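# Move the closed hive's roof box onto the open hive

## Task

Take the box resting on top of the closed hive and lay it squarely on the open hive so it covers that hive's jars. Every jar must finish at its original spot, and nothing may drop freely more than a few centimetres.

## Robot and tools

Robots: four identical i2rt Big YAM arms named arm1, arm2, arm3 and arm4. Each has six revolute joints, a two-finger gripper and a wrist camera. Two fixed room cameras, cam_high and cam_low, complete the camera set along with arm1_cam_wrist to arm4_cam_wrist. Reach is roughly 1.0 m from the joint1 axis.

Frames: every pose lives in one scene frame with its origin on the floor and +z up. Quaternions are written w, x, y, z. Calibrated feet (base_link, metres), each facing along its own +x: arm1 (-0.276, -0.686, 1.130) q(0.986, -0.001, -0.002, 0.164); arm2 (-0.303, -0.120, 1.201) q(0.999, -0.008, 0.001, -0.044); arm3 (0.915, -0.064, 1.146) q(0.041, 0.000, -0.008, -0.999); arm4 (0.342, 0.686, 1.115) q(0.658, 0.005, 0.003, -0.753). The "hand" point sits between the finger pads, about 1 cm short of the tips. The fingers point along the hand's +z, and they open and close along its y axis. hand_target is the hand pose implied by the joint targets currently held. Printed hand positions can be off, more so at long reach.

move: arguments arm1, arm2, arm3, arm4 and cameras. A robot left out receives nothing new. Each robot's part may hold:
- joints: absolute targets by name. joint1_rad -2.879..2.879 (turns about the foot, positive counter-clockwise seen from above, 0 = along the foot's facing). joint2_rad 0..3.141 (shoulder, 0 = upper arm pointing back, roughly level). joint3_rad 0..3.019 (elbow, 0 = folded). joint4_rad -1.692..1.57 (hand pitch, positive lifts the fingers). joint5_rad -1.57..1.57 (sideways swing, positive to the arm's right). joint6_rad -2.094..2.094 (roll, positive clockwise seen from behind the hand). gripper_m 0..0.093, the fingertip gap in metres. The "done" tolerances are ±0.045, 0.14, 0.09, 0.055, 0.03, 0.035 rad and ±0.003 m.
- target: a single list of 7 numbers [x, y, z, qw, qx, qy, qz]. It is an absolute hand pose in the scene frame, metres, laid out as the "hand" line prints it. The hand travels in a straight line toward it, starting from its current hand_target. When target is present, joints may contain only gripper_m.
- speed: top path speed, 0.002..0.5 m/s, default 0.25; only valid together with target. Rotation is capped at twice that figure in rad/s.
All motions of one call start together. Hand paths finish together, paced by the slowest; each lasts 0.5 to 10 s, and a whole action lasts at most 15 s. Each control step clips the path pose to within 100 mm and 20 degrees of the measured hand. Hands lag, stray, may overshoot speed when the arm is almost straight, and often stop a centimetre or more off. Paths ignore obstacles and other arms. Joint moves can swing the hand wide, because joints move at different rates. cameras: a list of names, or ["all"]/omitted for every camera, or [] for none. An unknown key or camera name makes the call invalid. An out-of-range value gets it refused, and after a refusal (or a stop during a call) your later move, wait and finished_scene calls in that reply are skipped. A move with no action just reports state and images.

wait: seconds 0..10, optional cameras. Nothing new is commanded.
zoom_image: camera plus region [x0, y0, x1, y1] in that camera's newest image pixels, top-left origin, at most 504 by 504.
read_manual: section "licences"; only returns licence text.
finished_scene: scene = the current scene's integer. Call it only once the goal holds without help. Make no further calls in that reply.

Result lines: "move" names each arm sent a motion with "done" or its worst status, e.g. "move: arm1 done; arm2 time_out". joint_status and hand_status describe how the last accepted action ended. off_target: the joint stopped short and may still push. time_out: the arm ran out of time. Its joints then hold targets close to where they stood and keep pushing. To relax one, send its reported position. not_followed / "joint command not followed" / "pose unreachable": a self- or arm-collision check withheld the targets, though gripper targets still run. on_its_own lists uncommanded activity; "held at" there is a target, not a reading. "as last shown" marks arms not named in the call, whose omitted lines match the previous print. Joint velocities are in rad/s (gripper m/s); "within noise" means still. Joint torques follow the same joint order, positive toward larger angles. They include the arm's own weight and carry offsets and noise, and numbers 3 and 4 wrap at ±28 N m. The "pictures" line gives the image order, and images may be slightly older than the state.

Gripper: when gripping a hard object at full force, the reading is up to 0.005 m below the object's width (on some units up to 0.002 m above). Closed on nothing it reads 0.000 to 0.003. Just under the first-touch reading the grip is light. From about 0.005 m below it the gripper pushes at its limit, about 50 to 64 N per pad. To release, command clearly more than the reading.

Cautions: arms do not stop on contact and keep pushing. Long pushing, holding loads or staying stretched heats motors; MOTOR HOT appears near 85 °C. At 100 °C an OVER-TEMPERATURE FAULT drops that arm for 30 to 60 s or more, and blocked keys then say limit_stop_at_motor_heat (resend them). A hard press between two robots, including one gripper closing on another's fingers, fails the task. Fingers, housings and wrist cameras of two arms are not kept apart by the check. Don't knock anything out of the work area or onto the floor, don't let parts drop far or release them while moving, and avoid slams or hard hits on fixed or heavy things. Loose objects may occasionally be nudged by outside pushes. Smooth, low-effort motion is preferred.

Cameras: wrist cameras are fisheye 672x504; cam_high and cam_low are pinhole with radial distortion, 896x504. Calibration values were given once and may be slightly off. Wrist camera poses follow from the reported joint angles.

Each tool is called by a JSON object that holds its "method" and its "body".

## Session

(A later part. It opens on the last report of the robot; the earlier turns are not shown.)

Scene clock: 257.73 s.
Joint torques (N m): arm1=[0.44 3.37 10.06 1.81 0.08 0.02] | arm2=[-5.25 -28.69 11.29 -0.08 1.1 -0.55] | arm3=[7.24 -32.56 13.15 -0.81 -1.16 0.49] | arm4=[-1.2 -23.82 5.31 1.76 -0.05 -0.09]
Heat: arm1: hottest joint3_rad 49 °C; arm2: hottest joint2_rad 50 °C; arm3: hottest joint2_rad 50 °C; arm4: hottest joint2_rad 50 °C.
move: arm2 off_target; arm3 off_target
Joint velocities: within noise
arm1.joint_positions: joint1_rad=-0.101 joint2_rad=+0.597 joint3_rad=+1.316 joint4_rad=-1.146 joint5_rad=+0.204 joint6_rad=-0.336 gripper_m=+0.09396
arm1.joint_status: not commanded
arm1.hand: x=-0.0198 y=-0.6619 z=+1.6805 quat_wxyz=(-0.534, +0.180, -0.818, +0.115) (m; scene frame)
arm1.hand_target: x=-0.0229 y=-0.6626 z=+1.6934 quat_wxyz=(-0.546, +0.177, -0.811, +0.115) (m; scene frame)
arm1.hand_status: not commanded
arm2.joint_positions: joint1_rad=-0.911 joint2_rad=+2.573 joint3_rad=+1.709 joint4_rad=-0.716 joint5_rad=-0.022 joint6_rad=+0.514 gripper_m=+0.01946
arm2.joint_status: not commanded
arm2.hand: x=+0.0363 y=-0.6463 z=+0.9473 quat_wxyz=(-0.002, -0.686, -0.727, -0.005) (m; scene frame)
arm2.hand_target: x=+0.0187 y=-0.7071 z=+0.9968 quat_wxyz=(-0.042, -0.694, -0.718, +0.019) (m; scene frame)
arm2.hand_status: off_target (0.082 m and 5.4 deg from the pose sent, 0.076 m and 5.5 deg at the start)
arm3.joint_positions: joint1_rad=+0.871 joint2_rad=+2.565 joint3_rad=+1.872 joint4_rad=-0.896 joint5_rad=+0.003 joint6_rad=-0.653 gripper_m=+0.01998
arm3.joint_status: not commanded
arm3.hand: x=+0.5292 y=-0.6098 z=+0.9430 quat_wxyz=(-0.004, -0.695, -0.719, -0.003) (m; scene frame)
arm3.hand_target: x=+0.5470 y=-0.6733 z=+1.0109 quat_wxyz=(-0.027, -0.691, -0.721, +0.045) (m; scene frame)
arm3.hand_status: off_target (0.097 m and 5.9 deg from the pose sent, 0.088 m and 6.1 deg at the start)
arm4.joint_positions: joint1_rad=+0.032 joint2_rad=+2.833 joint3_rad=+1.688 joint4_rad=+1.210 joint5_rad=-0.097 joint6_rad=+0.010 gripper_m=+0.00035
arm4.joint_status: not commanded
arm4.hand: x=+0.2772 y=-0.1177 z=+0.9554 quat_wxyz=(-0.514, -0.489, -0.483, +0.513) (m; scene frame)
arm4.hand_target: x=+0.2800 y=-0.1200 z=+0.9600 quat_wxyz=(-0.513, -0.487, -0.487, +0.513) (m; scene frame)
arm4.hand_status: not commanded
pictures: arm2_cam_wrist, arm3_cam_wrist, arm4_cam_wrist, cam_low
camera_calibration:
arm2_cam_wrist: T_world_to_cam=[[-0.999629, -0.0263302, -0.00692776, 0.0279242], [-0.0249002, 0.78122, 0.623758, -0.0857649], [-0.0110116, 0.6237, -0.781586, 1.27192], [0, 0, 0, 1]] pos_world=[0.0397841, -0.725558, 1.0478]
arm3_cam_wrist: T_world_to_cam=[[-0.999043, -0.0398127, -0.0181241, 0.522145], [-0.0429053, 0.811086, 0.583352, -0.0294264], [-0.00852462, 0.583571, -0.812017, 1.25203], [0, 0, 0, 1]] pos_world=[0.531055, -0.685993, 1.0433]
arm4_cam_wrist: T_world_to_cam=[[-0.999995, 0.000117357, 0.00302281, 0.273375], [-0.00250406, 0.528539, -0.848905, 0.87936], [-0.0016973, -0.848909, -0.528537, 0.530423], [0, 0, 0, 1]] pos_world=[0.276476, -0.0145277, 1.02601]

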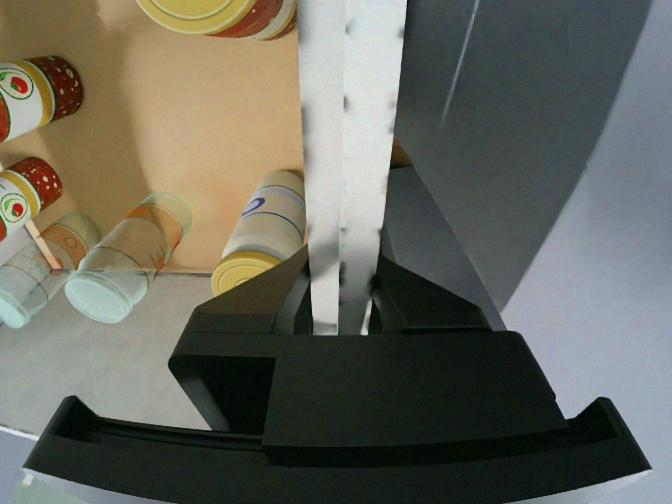

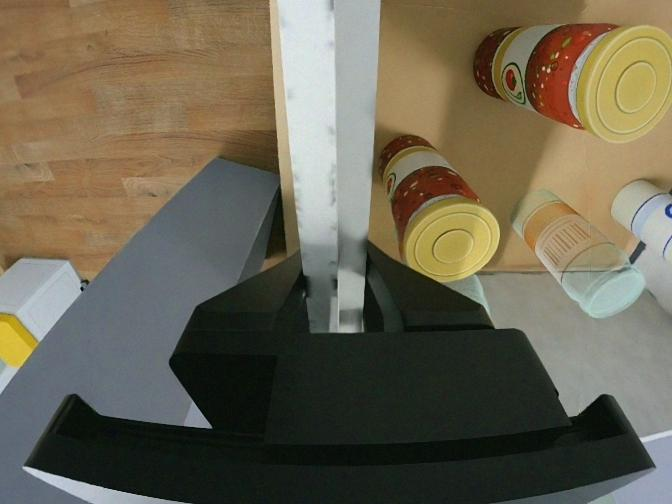

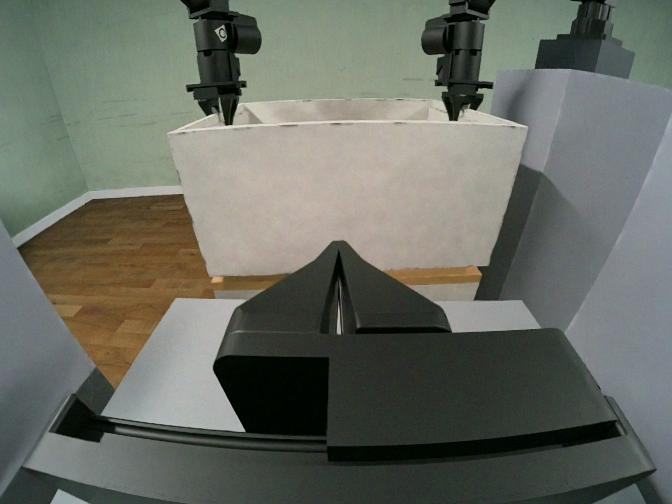

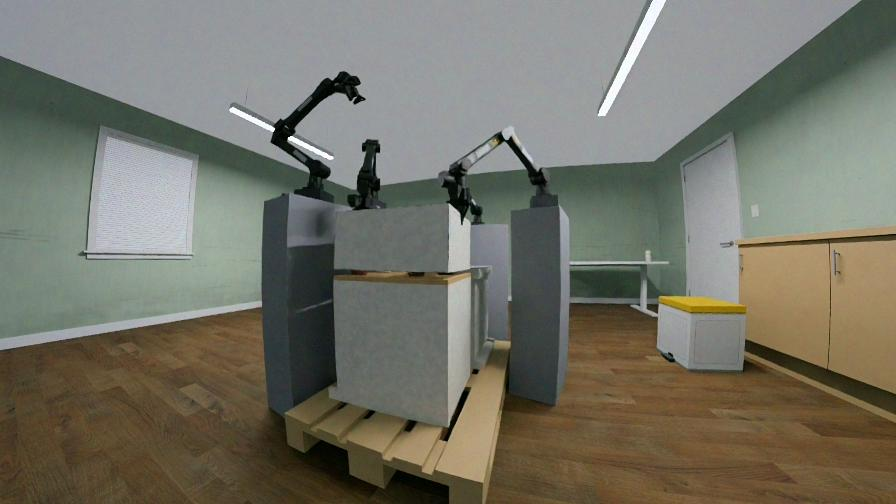

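{"method": "move", "body": {"arm2": {"target":[0.020,-0.716,0.987,0.038,0.697,0.717,-0.0127],"speed":0.025}, "arm3": {"target":[0.549,-0.687,1.001,0.019,0.695,0.717,-0.040],"speed":0.025}, "cameras": ["arm4_cam_wrist","arm2_cam_wrist","arm3_cam_wrist","cam_low"]}}

{"method": "zoom_image", "body": {"camera": "arm4_cam_wrist", "region": [180, 240, 260, 320]}}

{"method": "zoom_image", "body": {"camera": "arm4_cam_wrist", "region": [440, 230, 520, 310]}}

{"method": "zoom_image", "body": {"camera": "cam_low", "region": [420, 215, 480, 305]}}

{"method": "zoom_image", "body": {"camera": "cam_low", "region": [320, 215, 370, 290]}}

{"method": "zoom_image", "body": {"camera": "arm2_cam_wrist", "region": [0, 120, 320, 360]}}

{"method": "zoom_image", "body": {"camera": "arm3_cam_wrist", "region": [352, 120, 672, 360]}}

Scene clock: 267.30 s.
Joint torques (N m): arm1=[0.44 3.43 10.06 1.83 0.08 0.01] | arm2=[-5.01 -28.92 11.54 -0.91 0.88 -0.55] | arm3=[7.3 -32.91 13.3 -1.47 -0.94 0.57] | arm4=[-0.5 -24 5.37 1.69 -0.08 -0.12]
Heat: arm1: hottest joint3_rad 50 °C; arm2: hottest joint2_rad 53 °C; arm3: hottest joint2_rad 50 °C; arm4: hottest joint2_rad 51 °C.
move: arm2 off_target; arm3 off_target
Joint velocities: within noise
arm1, arm4: as last shown
arm2.joint_positions: joint1_rad=-0.916 joint2_rad=+2.607 joint3_rad=+1.745 joint4_rad=-0.715 joint5_rad=-0.023 joint6_rad=+0.514 gripper_m=+0.01946
arm2.joint_status: not commanded
arm2.hand: x=+0.0376 y=-0.6535 z=+0.9361 quat_wxyz=(-0.005, -0.688, -0.726, -0.005) (m; scene frame)
arm2.hand_target: x=+0.0174 y=-0.7126 z=+0.9869 quat_wxyz=(-0.038, -0.697, -0.716, +0.015) (m; scene frame)
arm2.hand_status: off_target (0.083 m and 4.6 deg from the pose sent, 0.082 m and 4.9 deg at the start)
arm3.joint_positions: joint1_rad=+0.882 joint2_rad=+2.601 joint3_rad=+1.913 joint4_rad=-0.894 joint5_rad=+0.006 joint6_rad=-0.634 gripper_m=+0.01998
arm3.joint_status: not commanded
arm3.hand: x=+0.5305 y=-0.6204 z=+0.9313 quat_wxyz=(-0.002, -0.697, -0.717, +0.000) (m; scene frame)
arm3.hand_target: x=+0.5521 y=-0.6826 z=+1.0002 quat_wxyz=(-0.022, -0.694, -0.718, +0.041) (m; scene frame)
arm3.hand_status: off_target (0.098 m and 5.0 deg from the pose sent, 0.099 m and 5.3 deg at the start)
pictures: arm2_cam_wrist, arm3_cam_wrist, arm4_cam_wrist, cam_low
camera_calibration:
arm2_cam_wrist: T_world_to_cam=[[-0.999708, -0.0218338, -0.010363, 0.035108], [-0.0235476, 0.783395, 0.621078, -0.0691904], [-0.00544224, 0.621141, -0.78368, 1.2677], [0, 0, 0, 1]] pos_world=[0.0403676, -0.732453, 1.03681]
arm3_cam_wrist: T_world_to_cam=[[-0.999404, -0.0325206, -0.0116103, 0.521474], [-0.0332097, 0.813086, 0.581196, -0.0157678], [-0.00946069, 0.581234, -0.813681, 1.24936], [0, 0, 0, 1]] pos_world=[0.532459, -0.696392, 1.0318]
arm4_cam_wrist: T_world_to_cam=[[-0.999995, 0.000117357, 0.00302281, 0.273375], [-0.00250406, 0.528539, -0.848905, 0.87936], [-0.0016973, -0.848909, -0.528537, 0.530423], [0, 0, 0, 1]] pos_world=[0.276476, -0.0145277, 1.02601]

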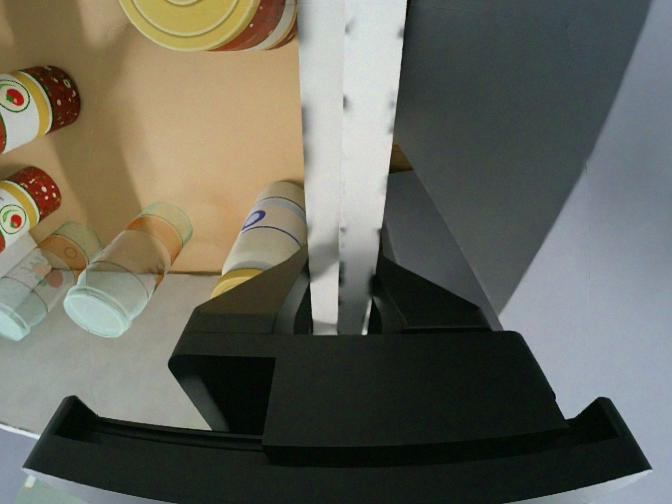

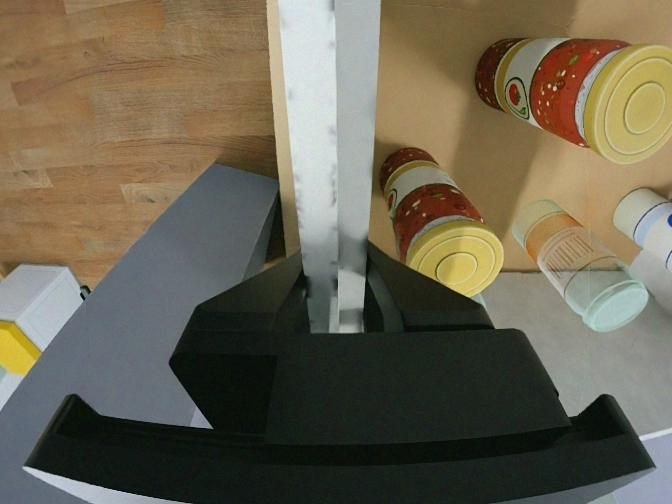

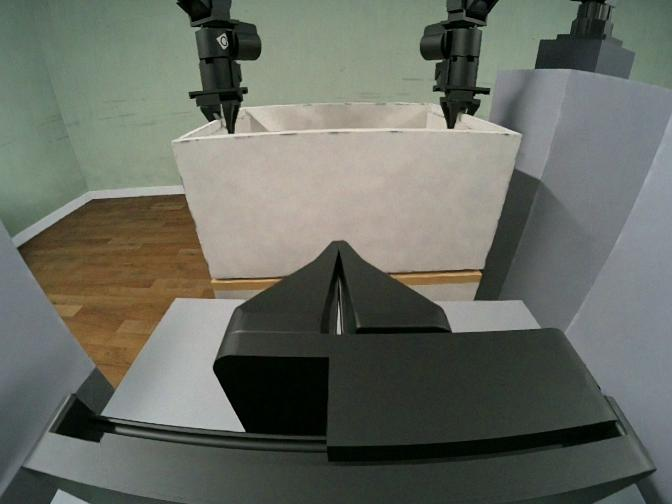

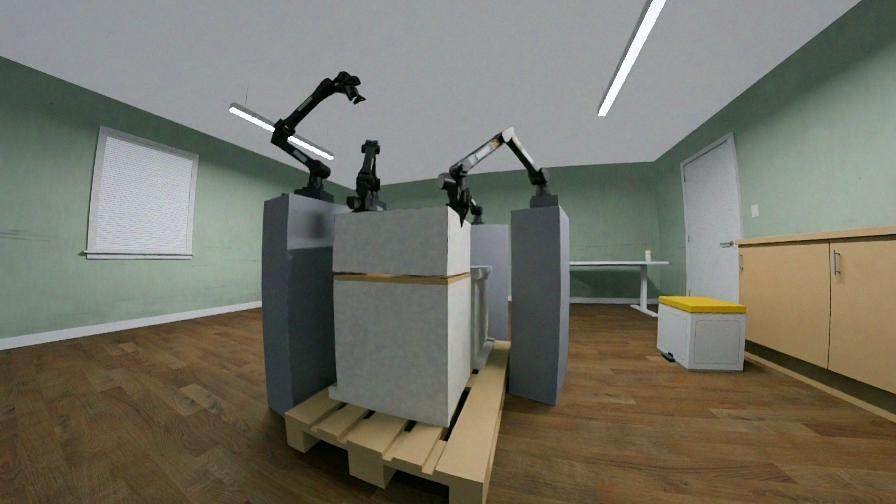

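Scaled by 6.300 from the camera's 672x504 image, which has a finer 960x720 frame.

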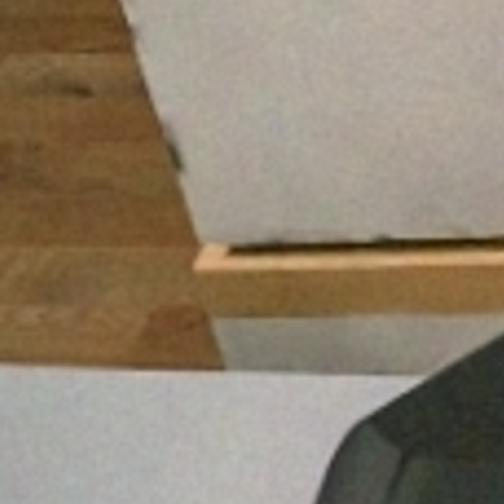

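Scaled by 6.300 from the camera's 672x504 image, which has a finer 960x720 frame.

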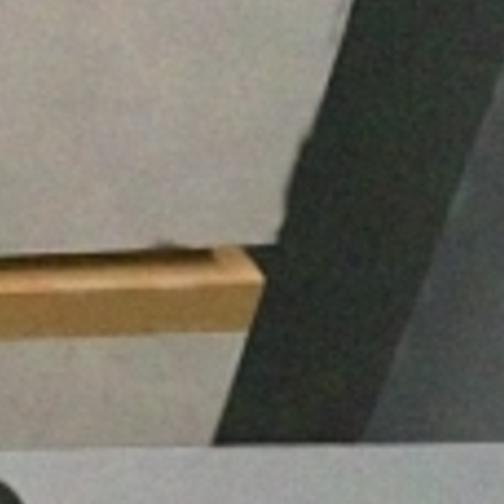

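Scaled by 5.600.

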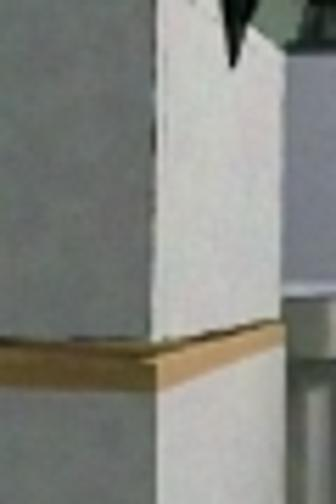

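Scaled by 6.720.

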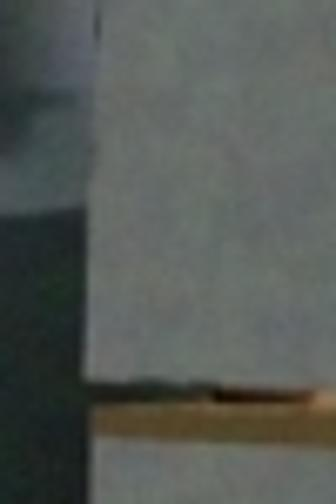

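Scaled by 1.575 from the camera's 672x504 image, which has a finer 960x720 frame.

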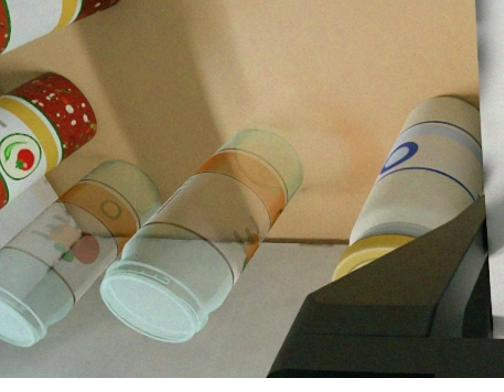

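Scaled by 1.575 from the camera's 672x504 image, which has a finer 960x720 frame.

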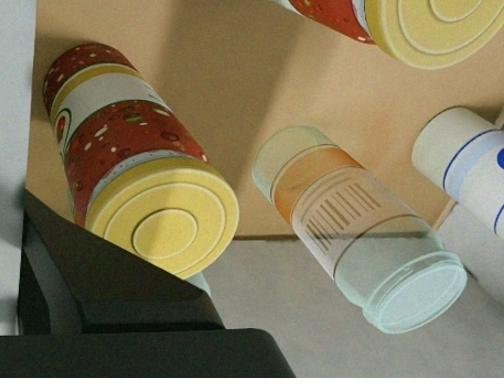

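{"method": "move", "body": {"arm2": {"target":[0.0205,-0.713,0.980,0.038,0.698,0.716,-0.0127],"speed":0.015}, "arm3": {"target":[0.555,-0.685,0.993,0.019,0.696,0.716,-0.040],"speed":0.015}, "cameras": ["arm4_cam_wrist","arm2_cam_wrist","arm3_cam_wrist","cam_low"]}}

{"method": "zoom_image", "body": {"camera": "arm4_cam_wrist", "region": [180, 240, 260, 320]}}

{"method": "zoom_image", "body": {"camera": "arm4_cam_wrist", "region": [440, 230, 520, 310]}}

{"method": "zoom_image", "body": {"camera": "cam_low", "region": [420, 215, 480, 305]}}

{"method": "zoom_image", "body": {"camera": "cam_low", "region": [320, 215, 370, 290]}}

Scene clock: 276.77 s.
Joint torques (N m): arm1=[0.5 3.37 10.09 1.84 0.09 0.01] | arm2=[-4.95 -28.22 11.03 -0.44 1.03 -0.51] | arm3=[7.94 -32.5 11.74 -0.69 -1.06 0.63] | arm4=[-1.08 -24.53 5.35 1.92 -0.08 -0.1]
Heat: arm1: hottest joint3_rad 50 °C; arm2: hottest joint2_rad 55 °C; arm3: hottest joint2_rad 48 °C; arm4: hottest joint2_rad 51 °C.
move: arm2 off_target; arm3 off_target
Joint velocities: within noise
arm1, arm4: as last shown
arm2.joint_positions: joint1_rad=-0.916 joint2_rad=+2.610 joint3_rad=+1.745 joint4_rad=-0.715 joint5_rad=-0.027 joint6_rad=+0.515 gripper_m=+0.01946
arm2.joint_status: not commanded
arm2.hand: x=+0.0371 y=-0.6520 z=+0.9337 quat_wxyz=(-0.003, -0.689, -0.725, -0.007) (m; scene frame)
arm2.hand_target: x=+0.0180 y=-0.7099 z=+0.9804 quat_wxyz=(-0.038, -0.698, -0.715, +0.015) (m; scene frame)
arm2.hand_status: off_target (0.078 m and 4.8 deg from the pose sent, 0.076 m and 4.6 deg at the start)
arm3.joint_positions: joint1_rad=+0.883 joint2_rad=+2.604 joint3_rad=+1.913 joint4_rad=-0.894 joint5_rad=+0.008 joint6_rad=-0.631 gripper_m=+0.01998
arm3.joint_status: not commanded
arm3.hand: x=+0.5308 y=-0.6197 z=+0.9295 quat_wxyz=(-0.001, -0.698, -0.716, -0.001) (m; scene frame)
arm3.hand_target: x=+0.5576 y=-0.6809 z=+0.9920 quat_wxyz=(-0.022, -0.695, -0.717, +0.040) (m; scene frame)
arm3.hand_status: off_target (0.094 m and 5.1 deg from the pose sent, 0.093 m and 5.0 deg at the start)
pictures: arm2_cam_wrist, arm3_cam_wrist, arm4_cam_wrist, cam_low
camera_calibration:
arm2_cam_wrist: T_world_to_cam=[[-0.999726, -0.0203127, -0.0116369, 0.0368271], [-0.0231282, 0.780131, 0.625188, -0.0749532], [-0.00362098, 0.625286, -0.780387, 1.26451], [0, 0, 0, 1]] pos_world=[0.0396622, -0.73146, 1.0341]
arm3_cam_wrist: T_world_to_cam=[[-0.999477, -0.0302749, -0.0113578, 0.523006], [-0.0312065, 0.81113, 0.584033, -0.0202721], [-0.00846891, 0.584082, -0.81165, 1.24687], [0, 0, 0, 1]] pos_world=[0.532659, -0.695995, 1.0298]
arm4_cam_wrist: T_world_to_cam=[[-0.999995, 0.000117357, 0.00302281, 0.273375], [-0.00250406, 0.528539, -0.848905, 0.87936], [-0.0016973, -0.848909, -0.528537, 0.530423], [0, 0, 0, 1]] pos_world=[0.276476, -0.0145277, 1.02601]

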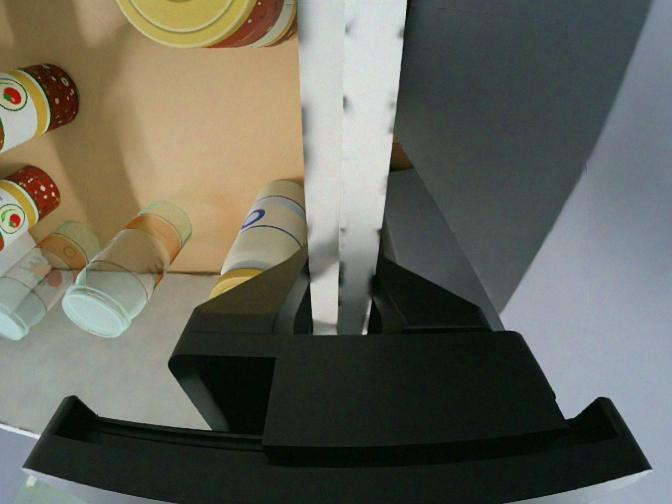

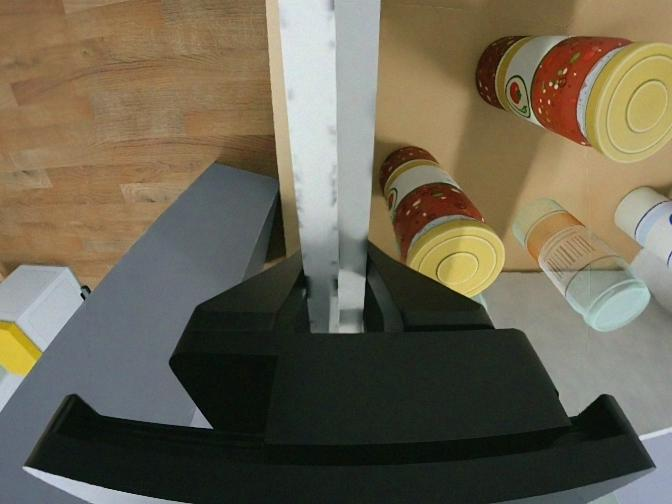

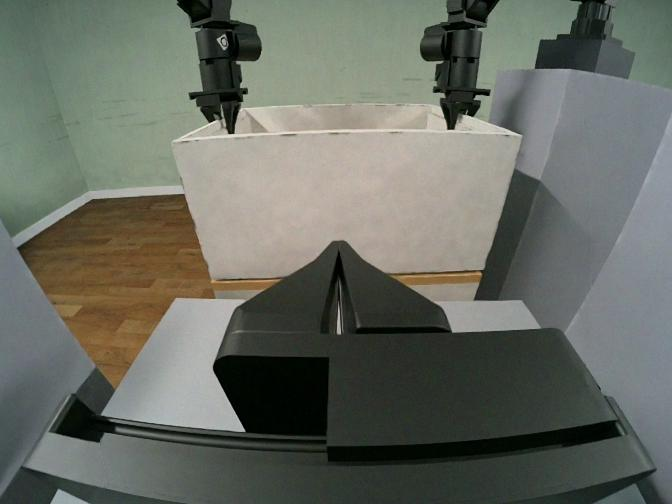

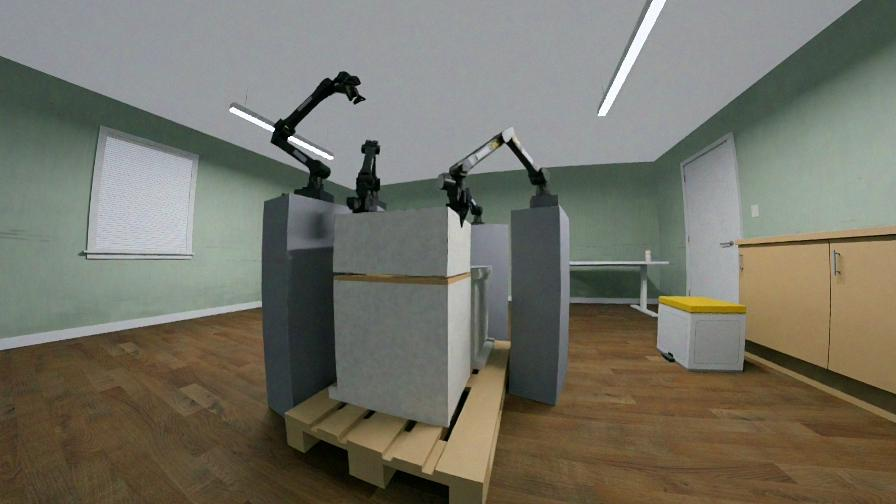

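Scaled by 6.300 from the camera's 672x504 image, which has a finer 960x720 frame.

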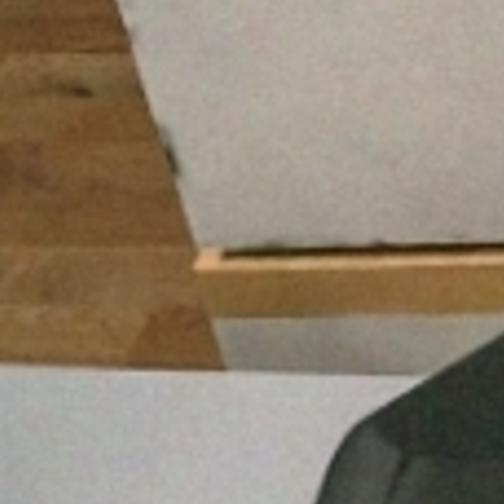

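Scaled by 6.300 from the camera's 672x504 image, which has a finer 960x720 frame.

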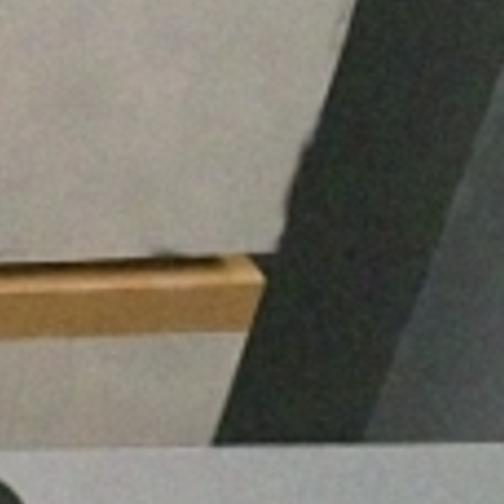

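Scaled by 5.600.

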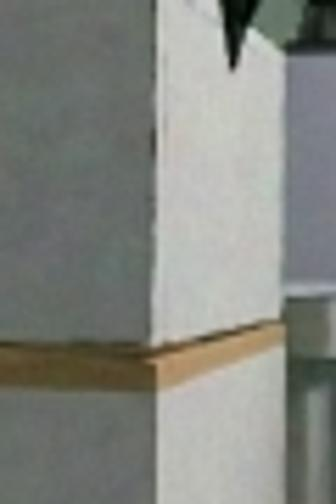

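Scaled by 6.720.

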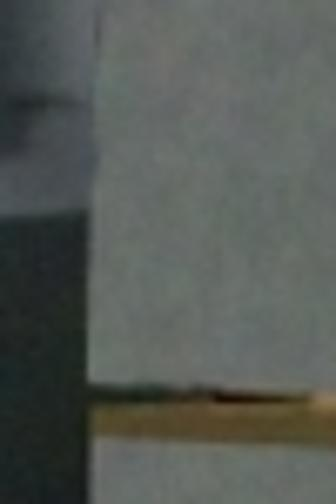

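{"method": "move", "body": {"arm2": {"target":[0.026,-0.711,0.972,0.038,0.698,0.716,-0.0127],"speed":0.015}, "arm3": {"target":[0.565,-0.682,0.983,0.019,0.696,0.716,-0.040],"speed":0.015}, "cameras": ["arm4_cam_wrist","cam_low"]}}

{"method": "zoom_image", "body": {"camera": "arm4_cam_wrist", "region": [180, 240, 260, 320]}}

{"method": "zoom_image", "body": {"camera": "arm4_cam_wrist", "region": [440, 230, 520, 310]}}

{"method": "zoom_image", "body": {"camera": "cam_low", "region": [420, 215, 480, 305]}}

{"method": "zoom_image", "body": {"camera": "cam_low", "region": [320, 215, 370, 290]}}

Scene clock: 280.90 s.
Joint torques (N m): arm1=[0.56 3.37 10.09 1.84 0.08 0.02] | arm2=[-4.25 -28.28 10.89 -0.18 0.94 -0.45] | arm3=[8.06 -33.14 9.14 -0.34 -0.91 0.65] | arm4=[-0.97 -24.88 5.39 1.91 -0.04 -0.09]
Heat: arm1: hottest joint3_rad 50 °C; arm2: hottest joint2_rad 55 °C; arm3: hottest joint2_rad 50 °C; arm4: hottest joint2_rad 51 °C.
move: arm2 off_target; arm3 off_target
Joint velocities: within noise
arm1, arm4: as last shown
arm2.joint_positions: joint1_rad=-0.916 joint2_rad=+2.625 joint3_rad=+1.761 joint4_rad=-0.712 joint5_rad=-0.026 joint6_rad=+0.520 gripper_m=+0.01946
arm2.joint_status: not commanded
arm2.hand: x=+0.0388 y=-0.6553 z=+0.9292 quat_wxyz=(-0.005, -0.690, -0.724, -0.006) (m; scene frame)
arm2.hand_target: x=+0.0239 y=-0.7085 z=+0.9725 quat_wxyz=(-0.038, -0.698, -0.715, +0.014) (m; scene frame)
arm2.hand_status: off_target (0.071 m and 4.5 deg from the pose sent, 0.071 m and 4.8 deg at the start)
arm3.joint_positions: joint1_rad=+0.888 joint2_rad=+2.611 joint3_rad=+1.913 joint4_rad=-0.874 joint5_rad=+0.006 joint6_rad=-0.624 gripper_m=+0.01997
arm3.joint_status: not commanded
arm3.hand: x=+0.5324 y=-0.6244 z=+0.9253 quat_wxyz=(-0.003, -0.699, -0.715, +0.006) (m; scene frame)
arm3.hand_target: x=+0.5666 y=-0.6789 z=+0.9808 quat_wxyz=(-0.022, -0.695, -0.717, +0.039) (m; scene frame)
arm3.hand_status: off_target (0.088 m and 4.3 deg from the pose sent, 0.089 m and 5.1 deg at the start)
pictures: arm4_cam_wrist, cam_low
camera_calibration:
arm4_cam_wrist: T_world_to_cam=[[-0.999995, 0.000117357, 0.00302281, 0.273375], [-0.00250406, 0.528539, -0.848905, 0.87936], [-0.0016973, -0.848909, -0.528537, 0.530423], [0, 0, 0, 1]] pos_world=[0.276476, -0.0145277, 1.02601]

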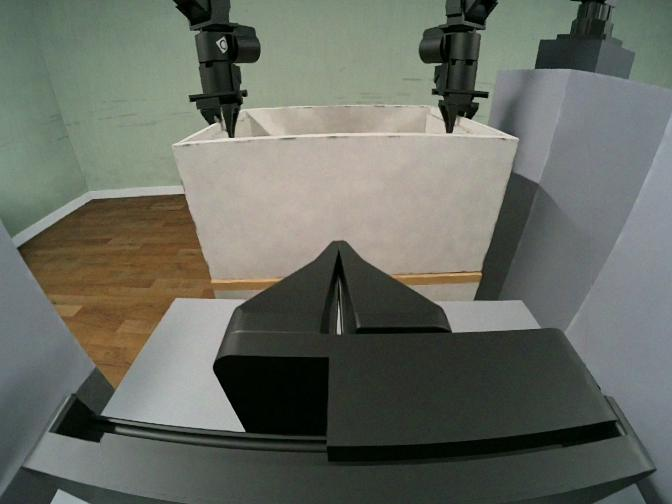

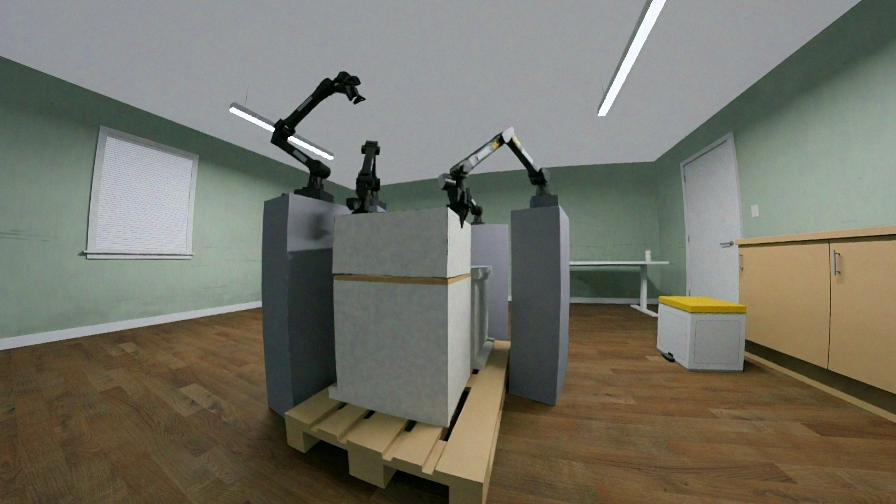

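Scaled by 6.300 from the camera's 672x504 image, which has a finer 960x720 frame.

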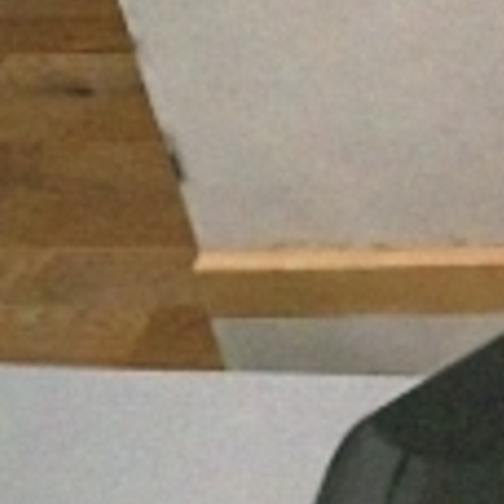

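Scaled by 6.300 from the camera's 672x504 image, which has a finer 960x720 frame.

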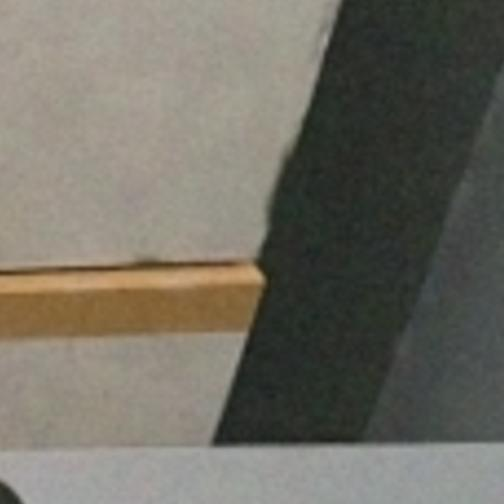

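Scaled by 5.600.

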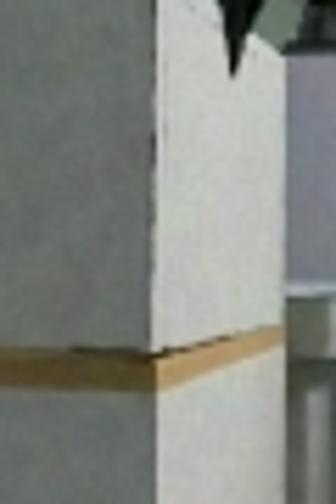

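Scaled by 6.720.

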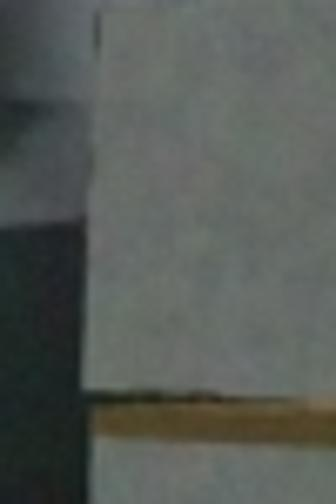

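{"method": "move", "body": {"arm2": {"target":[0.026,-0.7015,0.9725,0.038,0.698,0.716,-0.0127],"speed":0.015}, "arm3": {"target":[0.567,-0.672,0.981,0.019,0.696,0.716,-0.040],"speed":0.015}, "cameras": ["arm4_cam_wrist","cam_low"]}}

{"method": "zoom_image", "body": {"camera": "arm4_cam_wrist", "region": [180, 240, 260, 320]}}

{"method": "zoom_image", "body": {"camera": "arm4_cam_wrist", "region": [440, 230, 520, 310]}}

{"method": "zoom_image", "body": {"camera": "cam_low", "region": [420, 215, 480, 305]}}

{"method": "zoom_image", "body": {"camera": "cam_low", "region": [320, 215, 370, 290]}}

Scene clock: 287.20 s.
Joint torques (N m): arm1=[0.5 3.31 10.09 1.83 0.08 0.02] | arm2=[-3.66 -29.04 8.28 0.42 1.01 -0.4] | arm3=[7.53 -34.37 7.05 -0.32 -0.92 0.59] | arm4=[-1.14 -24.23 5.22 1.94 -0.08 -0.12]
Heat: arm1: hottest joint3_rad 50 °C; arm2: hottest joint2_rad 56 °C; arm3: hottest joint2_rad 49 °C; arm4: hottest joint2_rad 52 °C.
move: arm2 off_target; arm3 off_target
Joint velocities: within noise
arm1, arm4: as last shown
arm2.joint_positions: joint1_rad=-0.916 joint2_rad=+2.625 joint3_rad=+1.761 joint4_rad=-0.708 joint5_rad=-0.027 joint6_rad=+0.521 gripper_m=+0.01946
arm2.joint_status: not commanded
arm2.hand: x=+0.0397 y=-0.6561 z=+0.9292 quat_wxyz=(-0.008, -0.691, -0.723, -0.006) (m; scene frame)
arm2.hand_target: x=+0.0248 y=-0.6999 z=+0.9718 quat_wxyz=(-0.037, -0.698, -0.715, +0.014) (m; scene frame)
arm2.hand_status: off_target (0.064 m and 4.3 deg from the pose sent, 0.065 m and 4.5 deg at the start)
arm3.joint_positions: joint1_rad=+0.890 joint2_rad=+2.611 joint3_rad=+1.896 joint4_rad=-0.848 joint5_rad=+0.008 joint6_rad=-0.622 gripper_m=+0.01997
arm3.joint_status: not commanded
arm3.hand: x=+0.5345 y=-0.6229 z=+0.9201 quat_wxyz=(-0.003, -0.699, -0.715, +0.010) (m; scene frame)
arm3.hand_target: x=+0.5674 y=-0.6699 z=+0.9775 quat_wxyz=(-0.021, -0.695, -0.717, +0.039) (m; scene frame)
arm3.hand_status: off_target (0.085 m and 3.9 deg from the pose sent, 0.081 m and 4.3 deg at the start)
pictures: arm4_cam_wrist, cam_low
camera_calibration:
arm4_cam_wrist: T_world_to_cam=[[-0.999995, 0.000117357, 0.00302281, 0.273375], [-0.00250406, 0.528539, -0.848905, 0.87936], [-0.0016973, -0.848909, -0.528537, 0.530423], [0, 0, 0, 1]] pos_world=[0.276476, -0.0145277, 1.02601]

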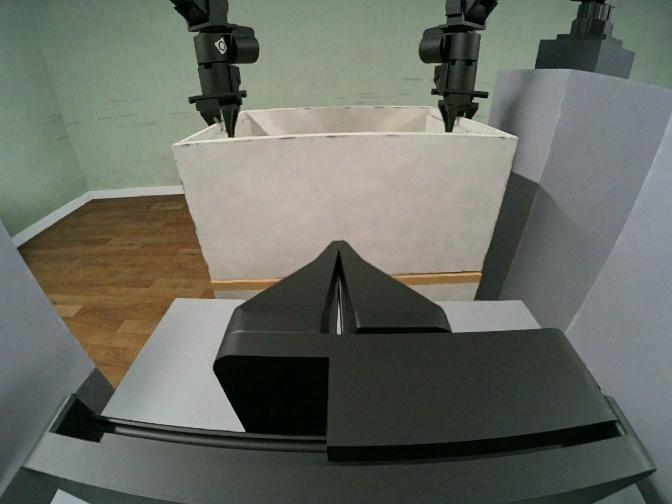

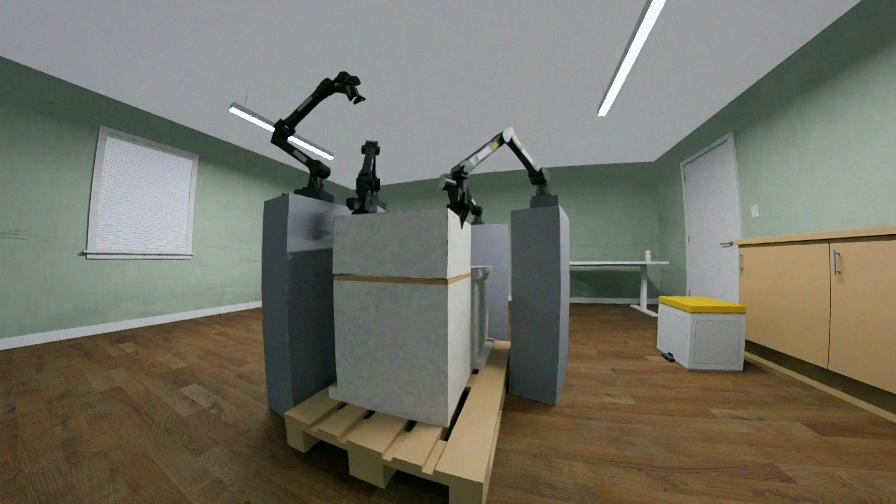

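Scaled by 6.300 from the camera's 672x504 image, which has a finer 960x720 frame.

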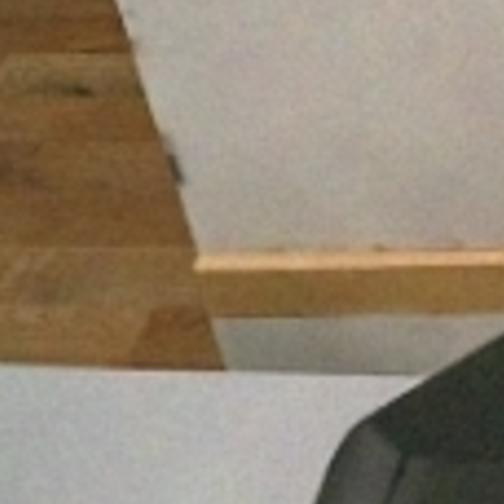

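Scaled by 6.300 from the camera's 672x504 image, which has a finer 960x720 frame.

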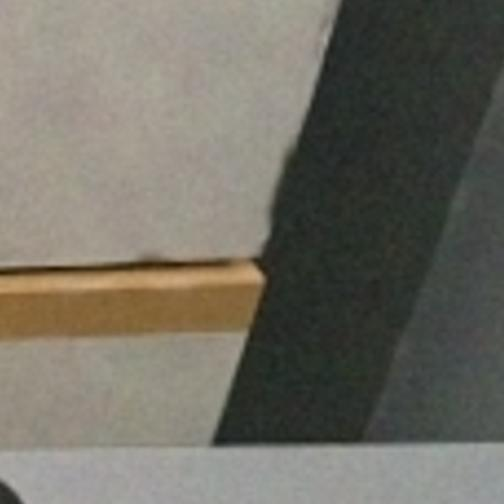

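Scaled by 5.600.

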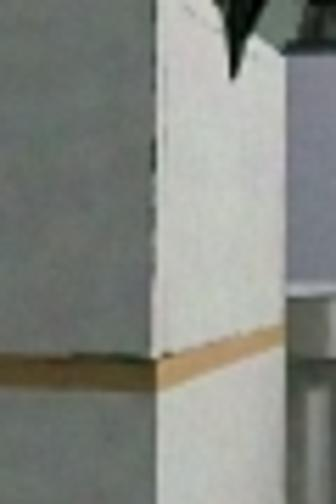

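Scaled by 6.720.

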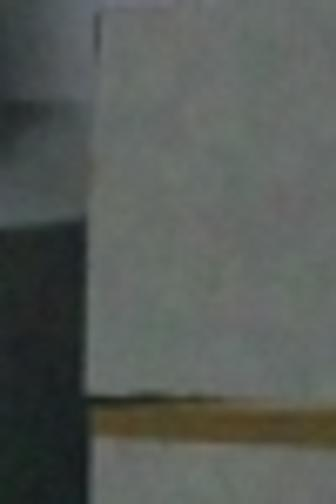

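{"method": "move", "body": {"arm2": {"target":[0.025,-0.697,0.985,0.037,0.698,0.716,-0.0127],"speed":0.02}, "arm3": {"target":[0.567,-0.665,0.995,0.019,0.696,0.716,-0.040],"speed":0.02}, "cameras": ["arm4_cam_wrist","cam_low"]}}

{"method": "zoom_image", "body": {"camera": "arm4_cam_wrist", "region": [180, 240, 260, 320]}}

{"method": "zoom_image", "body": {"camera": "arm4_cam_wrist", "region": [440, 230, 520, 310]}}

{"method": "zoom_image", "body": {"camera": "cam_low", "region": [420, 215, 480, 305]}}

{"method": "zoom_image", "body": {"camera": "cam_low", "region": [320, 215, 370, 290]}}

Scene clock: 293.13 s.
Joint torques (N m): arm1=[0.56 3.37 10.07 1.83 0.08 0.02] | arm2=[-4.07 -31.74 6.93 -0.01 1.35 -0.44] | arm3=[7.06 -36.48 6.76 -0.87 -1.19 0.53] | arm4=[-0.56 -24.41 5.27 1.94 -0.09 -0.09]
Heat: arm1: hottest joint3_rad 50 °C; arm2: hottest joint2_rad 57 °C; arm3: hottest joint2_rad 48 °C; arm4: hottest joint2_rad 52 °C.
move: arm2 off_target; arm3 off_target
Joint velocities: within noise
arm1, arm4: as last shown
arm2.joint_positions: joint1_rad=-0.908 joint2_rad=+2.625 joint3_rad=+1.750 joint4_rad=-0.704 joint5_rad=-0.034 joint6_rad=+0.528 gripper_m=+0.01946
arm2.joint_status: not commanded
arm2.hand: x=+0.0421 y=-0.6485 z=+0.9264 quat_wxyz=(-0.005, -0.690, -0.724, -0.010) (m; scene frame)
arm2.hand_target: x=+0.0241 y=-0.6952 z=+0.9823 quat_wxyz=(-0.036, -0.698, -0.715, +0.014) (m; scene frame)
arm2.hand_status: off_target (0.078 m and 4.7 deg from the pose sent, 0.071 m and 4.2 deg at the start)
arm3.joint_positions: joint1_rad=+0.890 joint2_rad=+2.598 joint3_rad=+1.865 joint4_rad=-0.837 joint5_rad=+0.014 joint6_rad=-0.622 gripper_m=+0.01997
arm3.joint_status: not commanded
arm3.hand: x=+0.5384 y=-0.6153 z=+0.9190 quat_wxyz=(+0.000, -0.699, -0.715, +0.006) (m; scene frame)
arm3.hand_target: x=+0.5673 y=-0.6630 z=+0.9899 quat_wxyz=(-0.021, -0.695, -0.717, +0.039) (m; scene frame)
arm3.hand_status: off_target (0.095 m and 4.5 deg from the pose sent, 0.092 m and 3.9 deg at the start)
pictures: arm4_cam_wrist, cam_low
camera_calibration:
arm4_cam_wrist: T_world_to_cam=[[-0.999995, 0.000117357, 0.00302281, 0.273375], [-0.00250406, 0.528539, -0.848905, 0.87936], [-0.0016973, -0.848909, -0.528537, 0.530423], [0, 0, 0, 1]] pos_world=[0.276476, -0.0145277, 1.02601]

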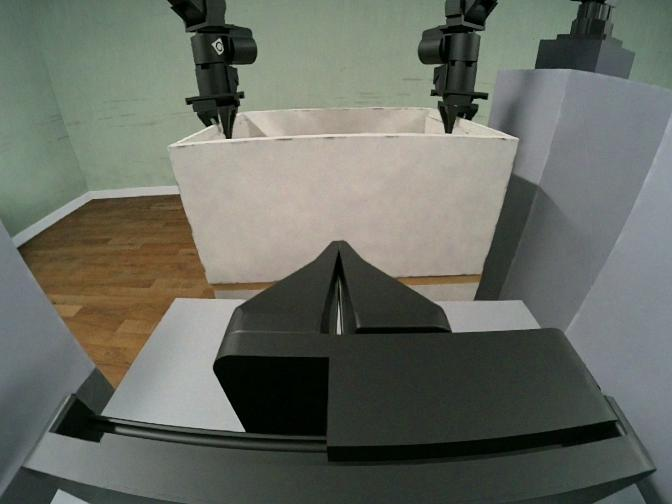

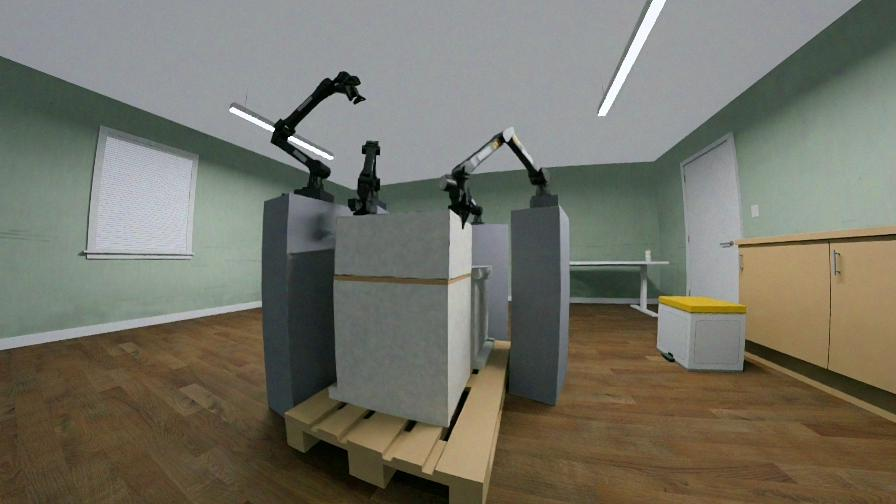

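Scaled by 6.300 from the camera's 672x504 image, which has a finer 960x720 frame.

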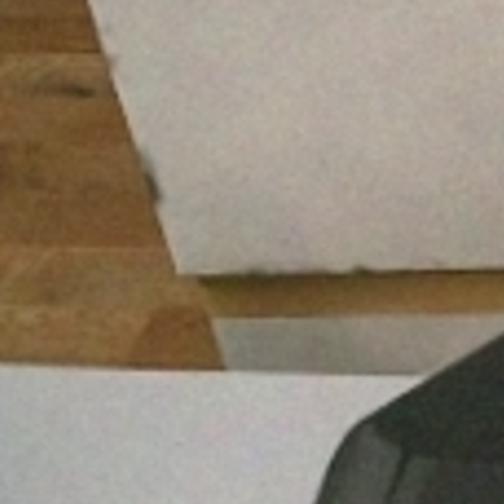

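Scaled by 6.300 from the camera's 672x504 image, which has a finer 960x720 frame.

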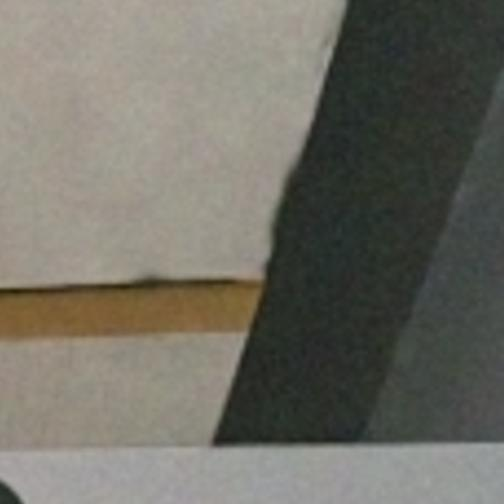

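Scaled by 5.600.

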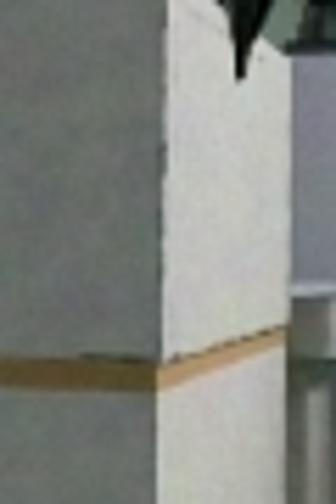

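Scaled by 6.720.

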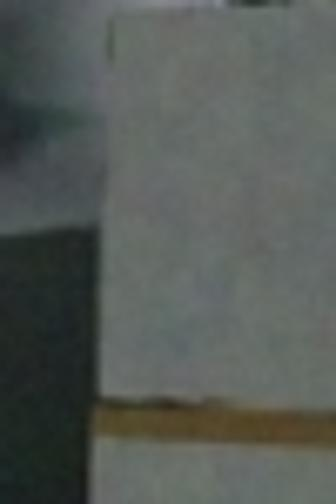

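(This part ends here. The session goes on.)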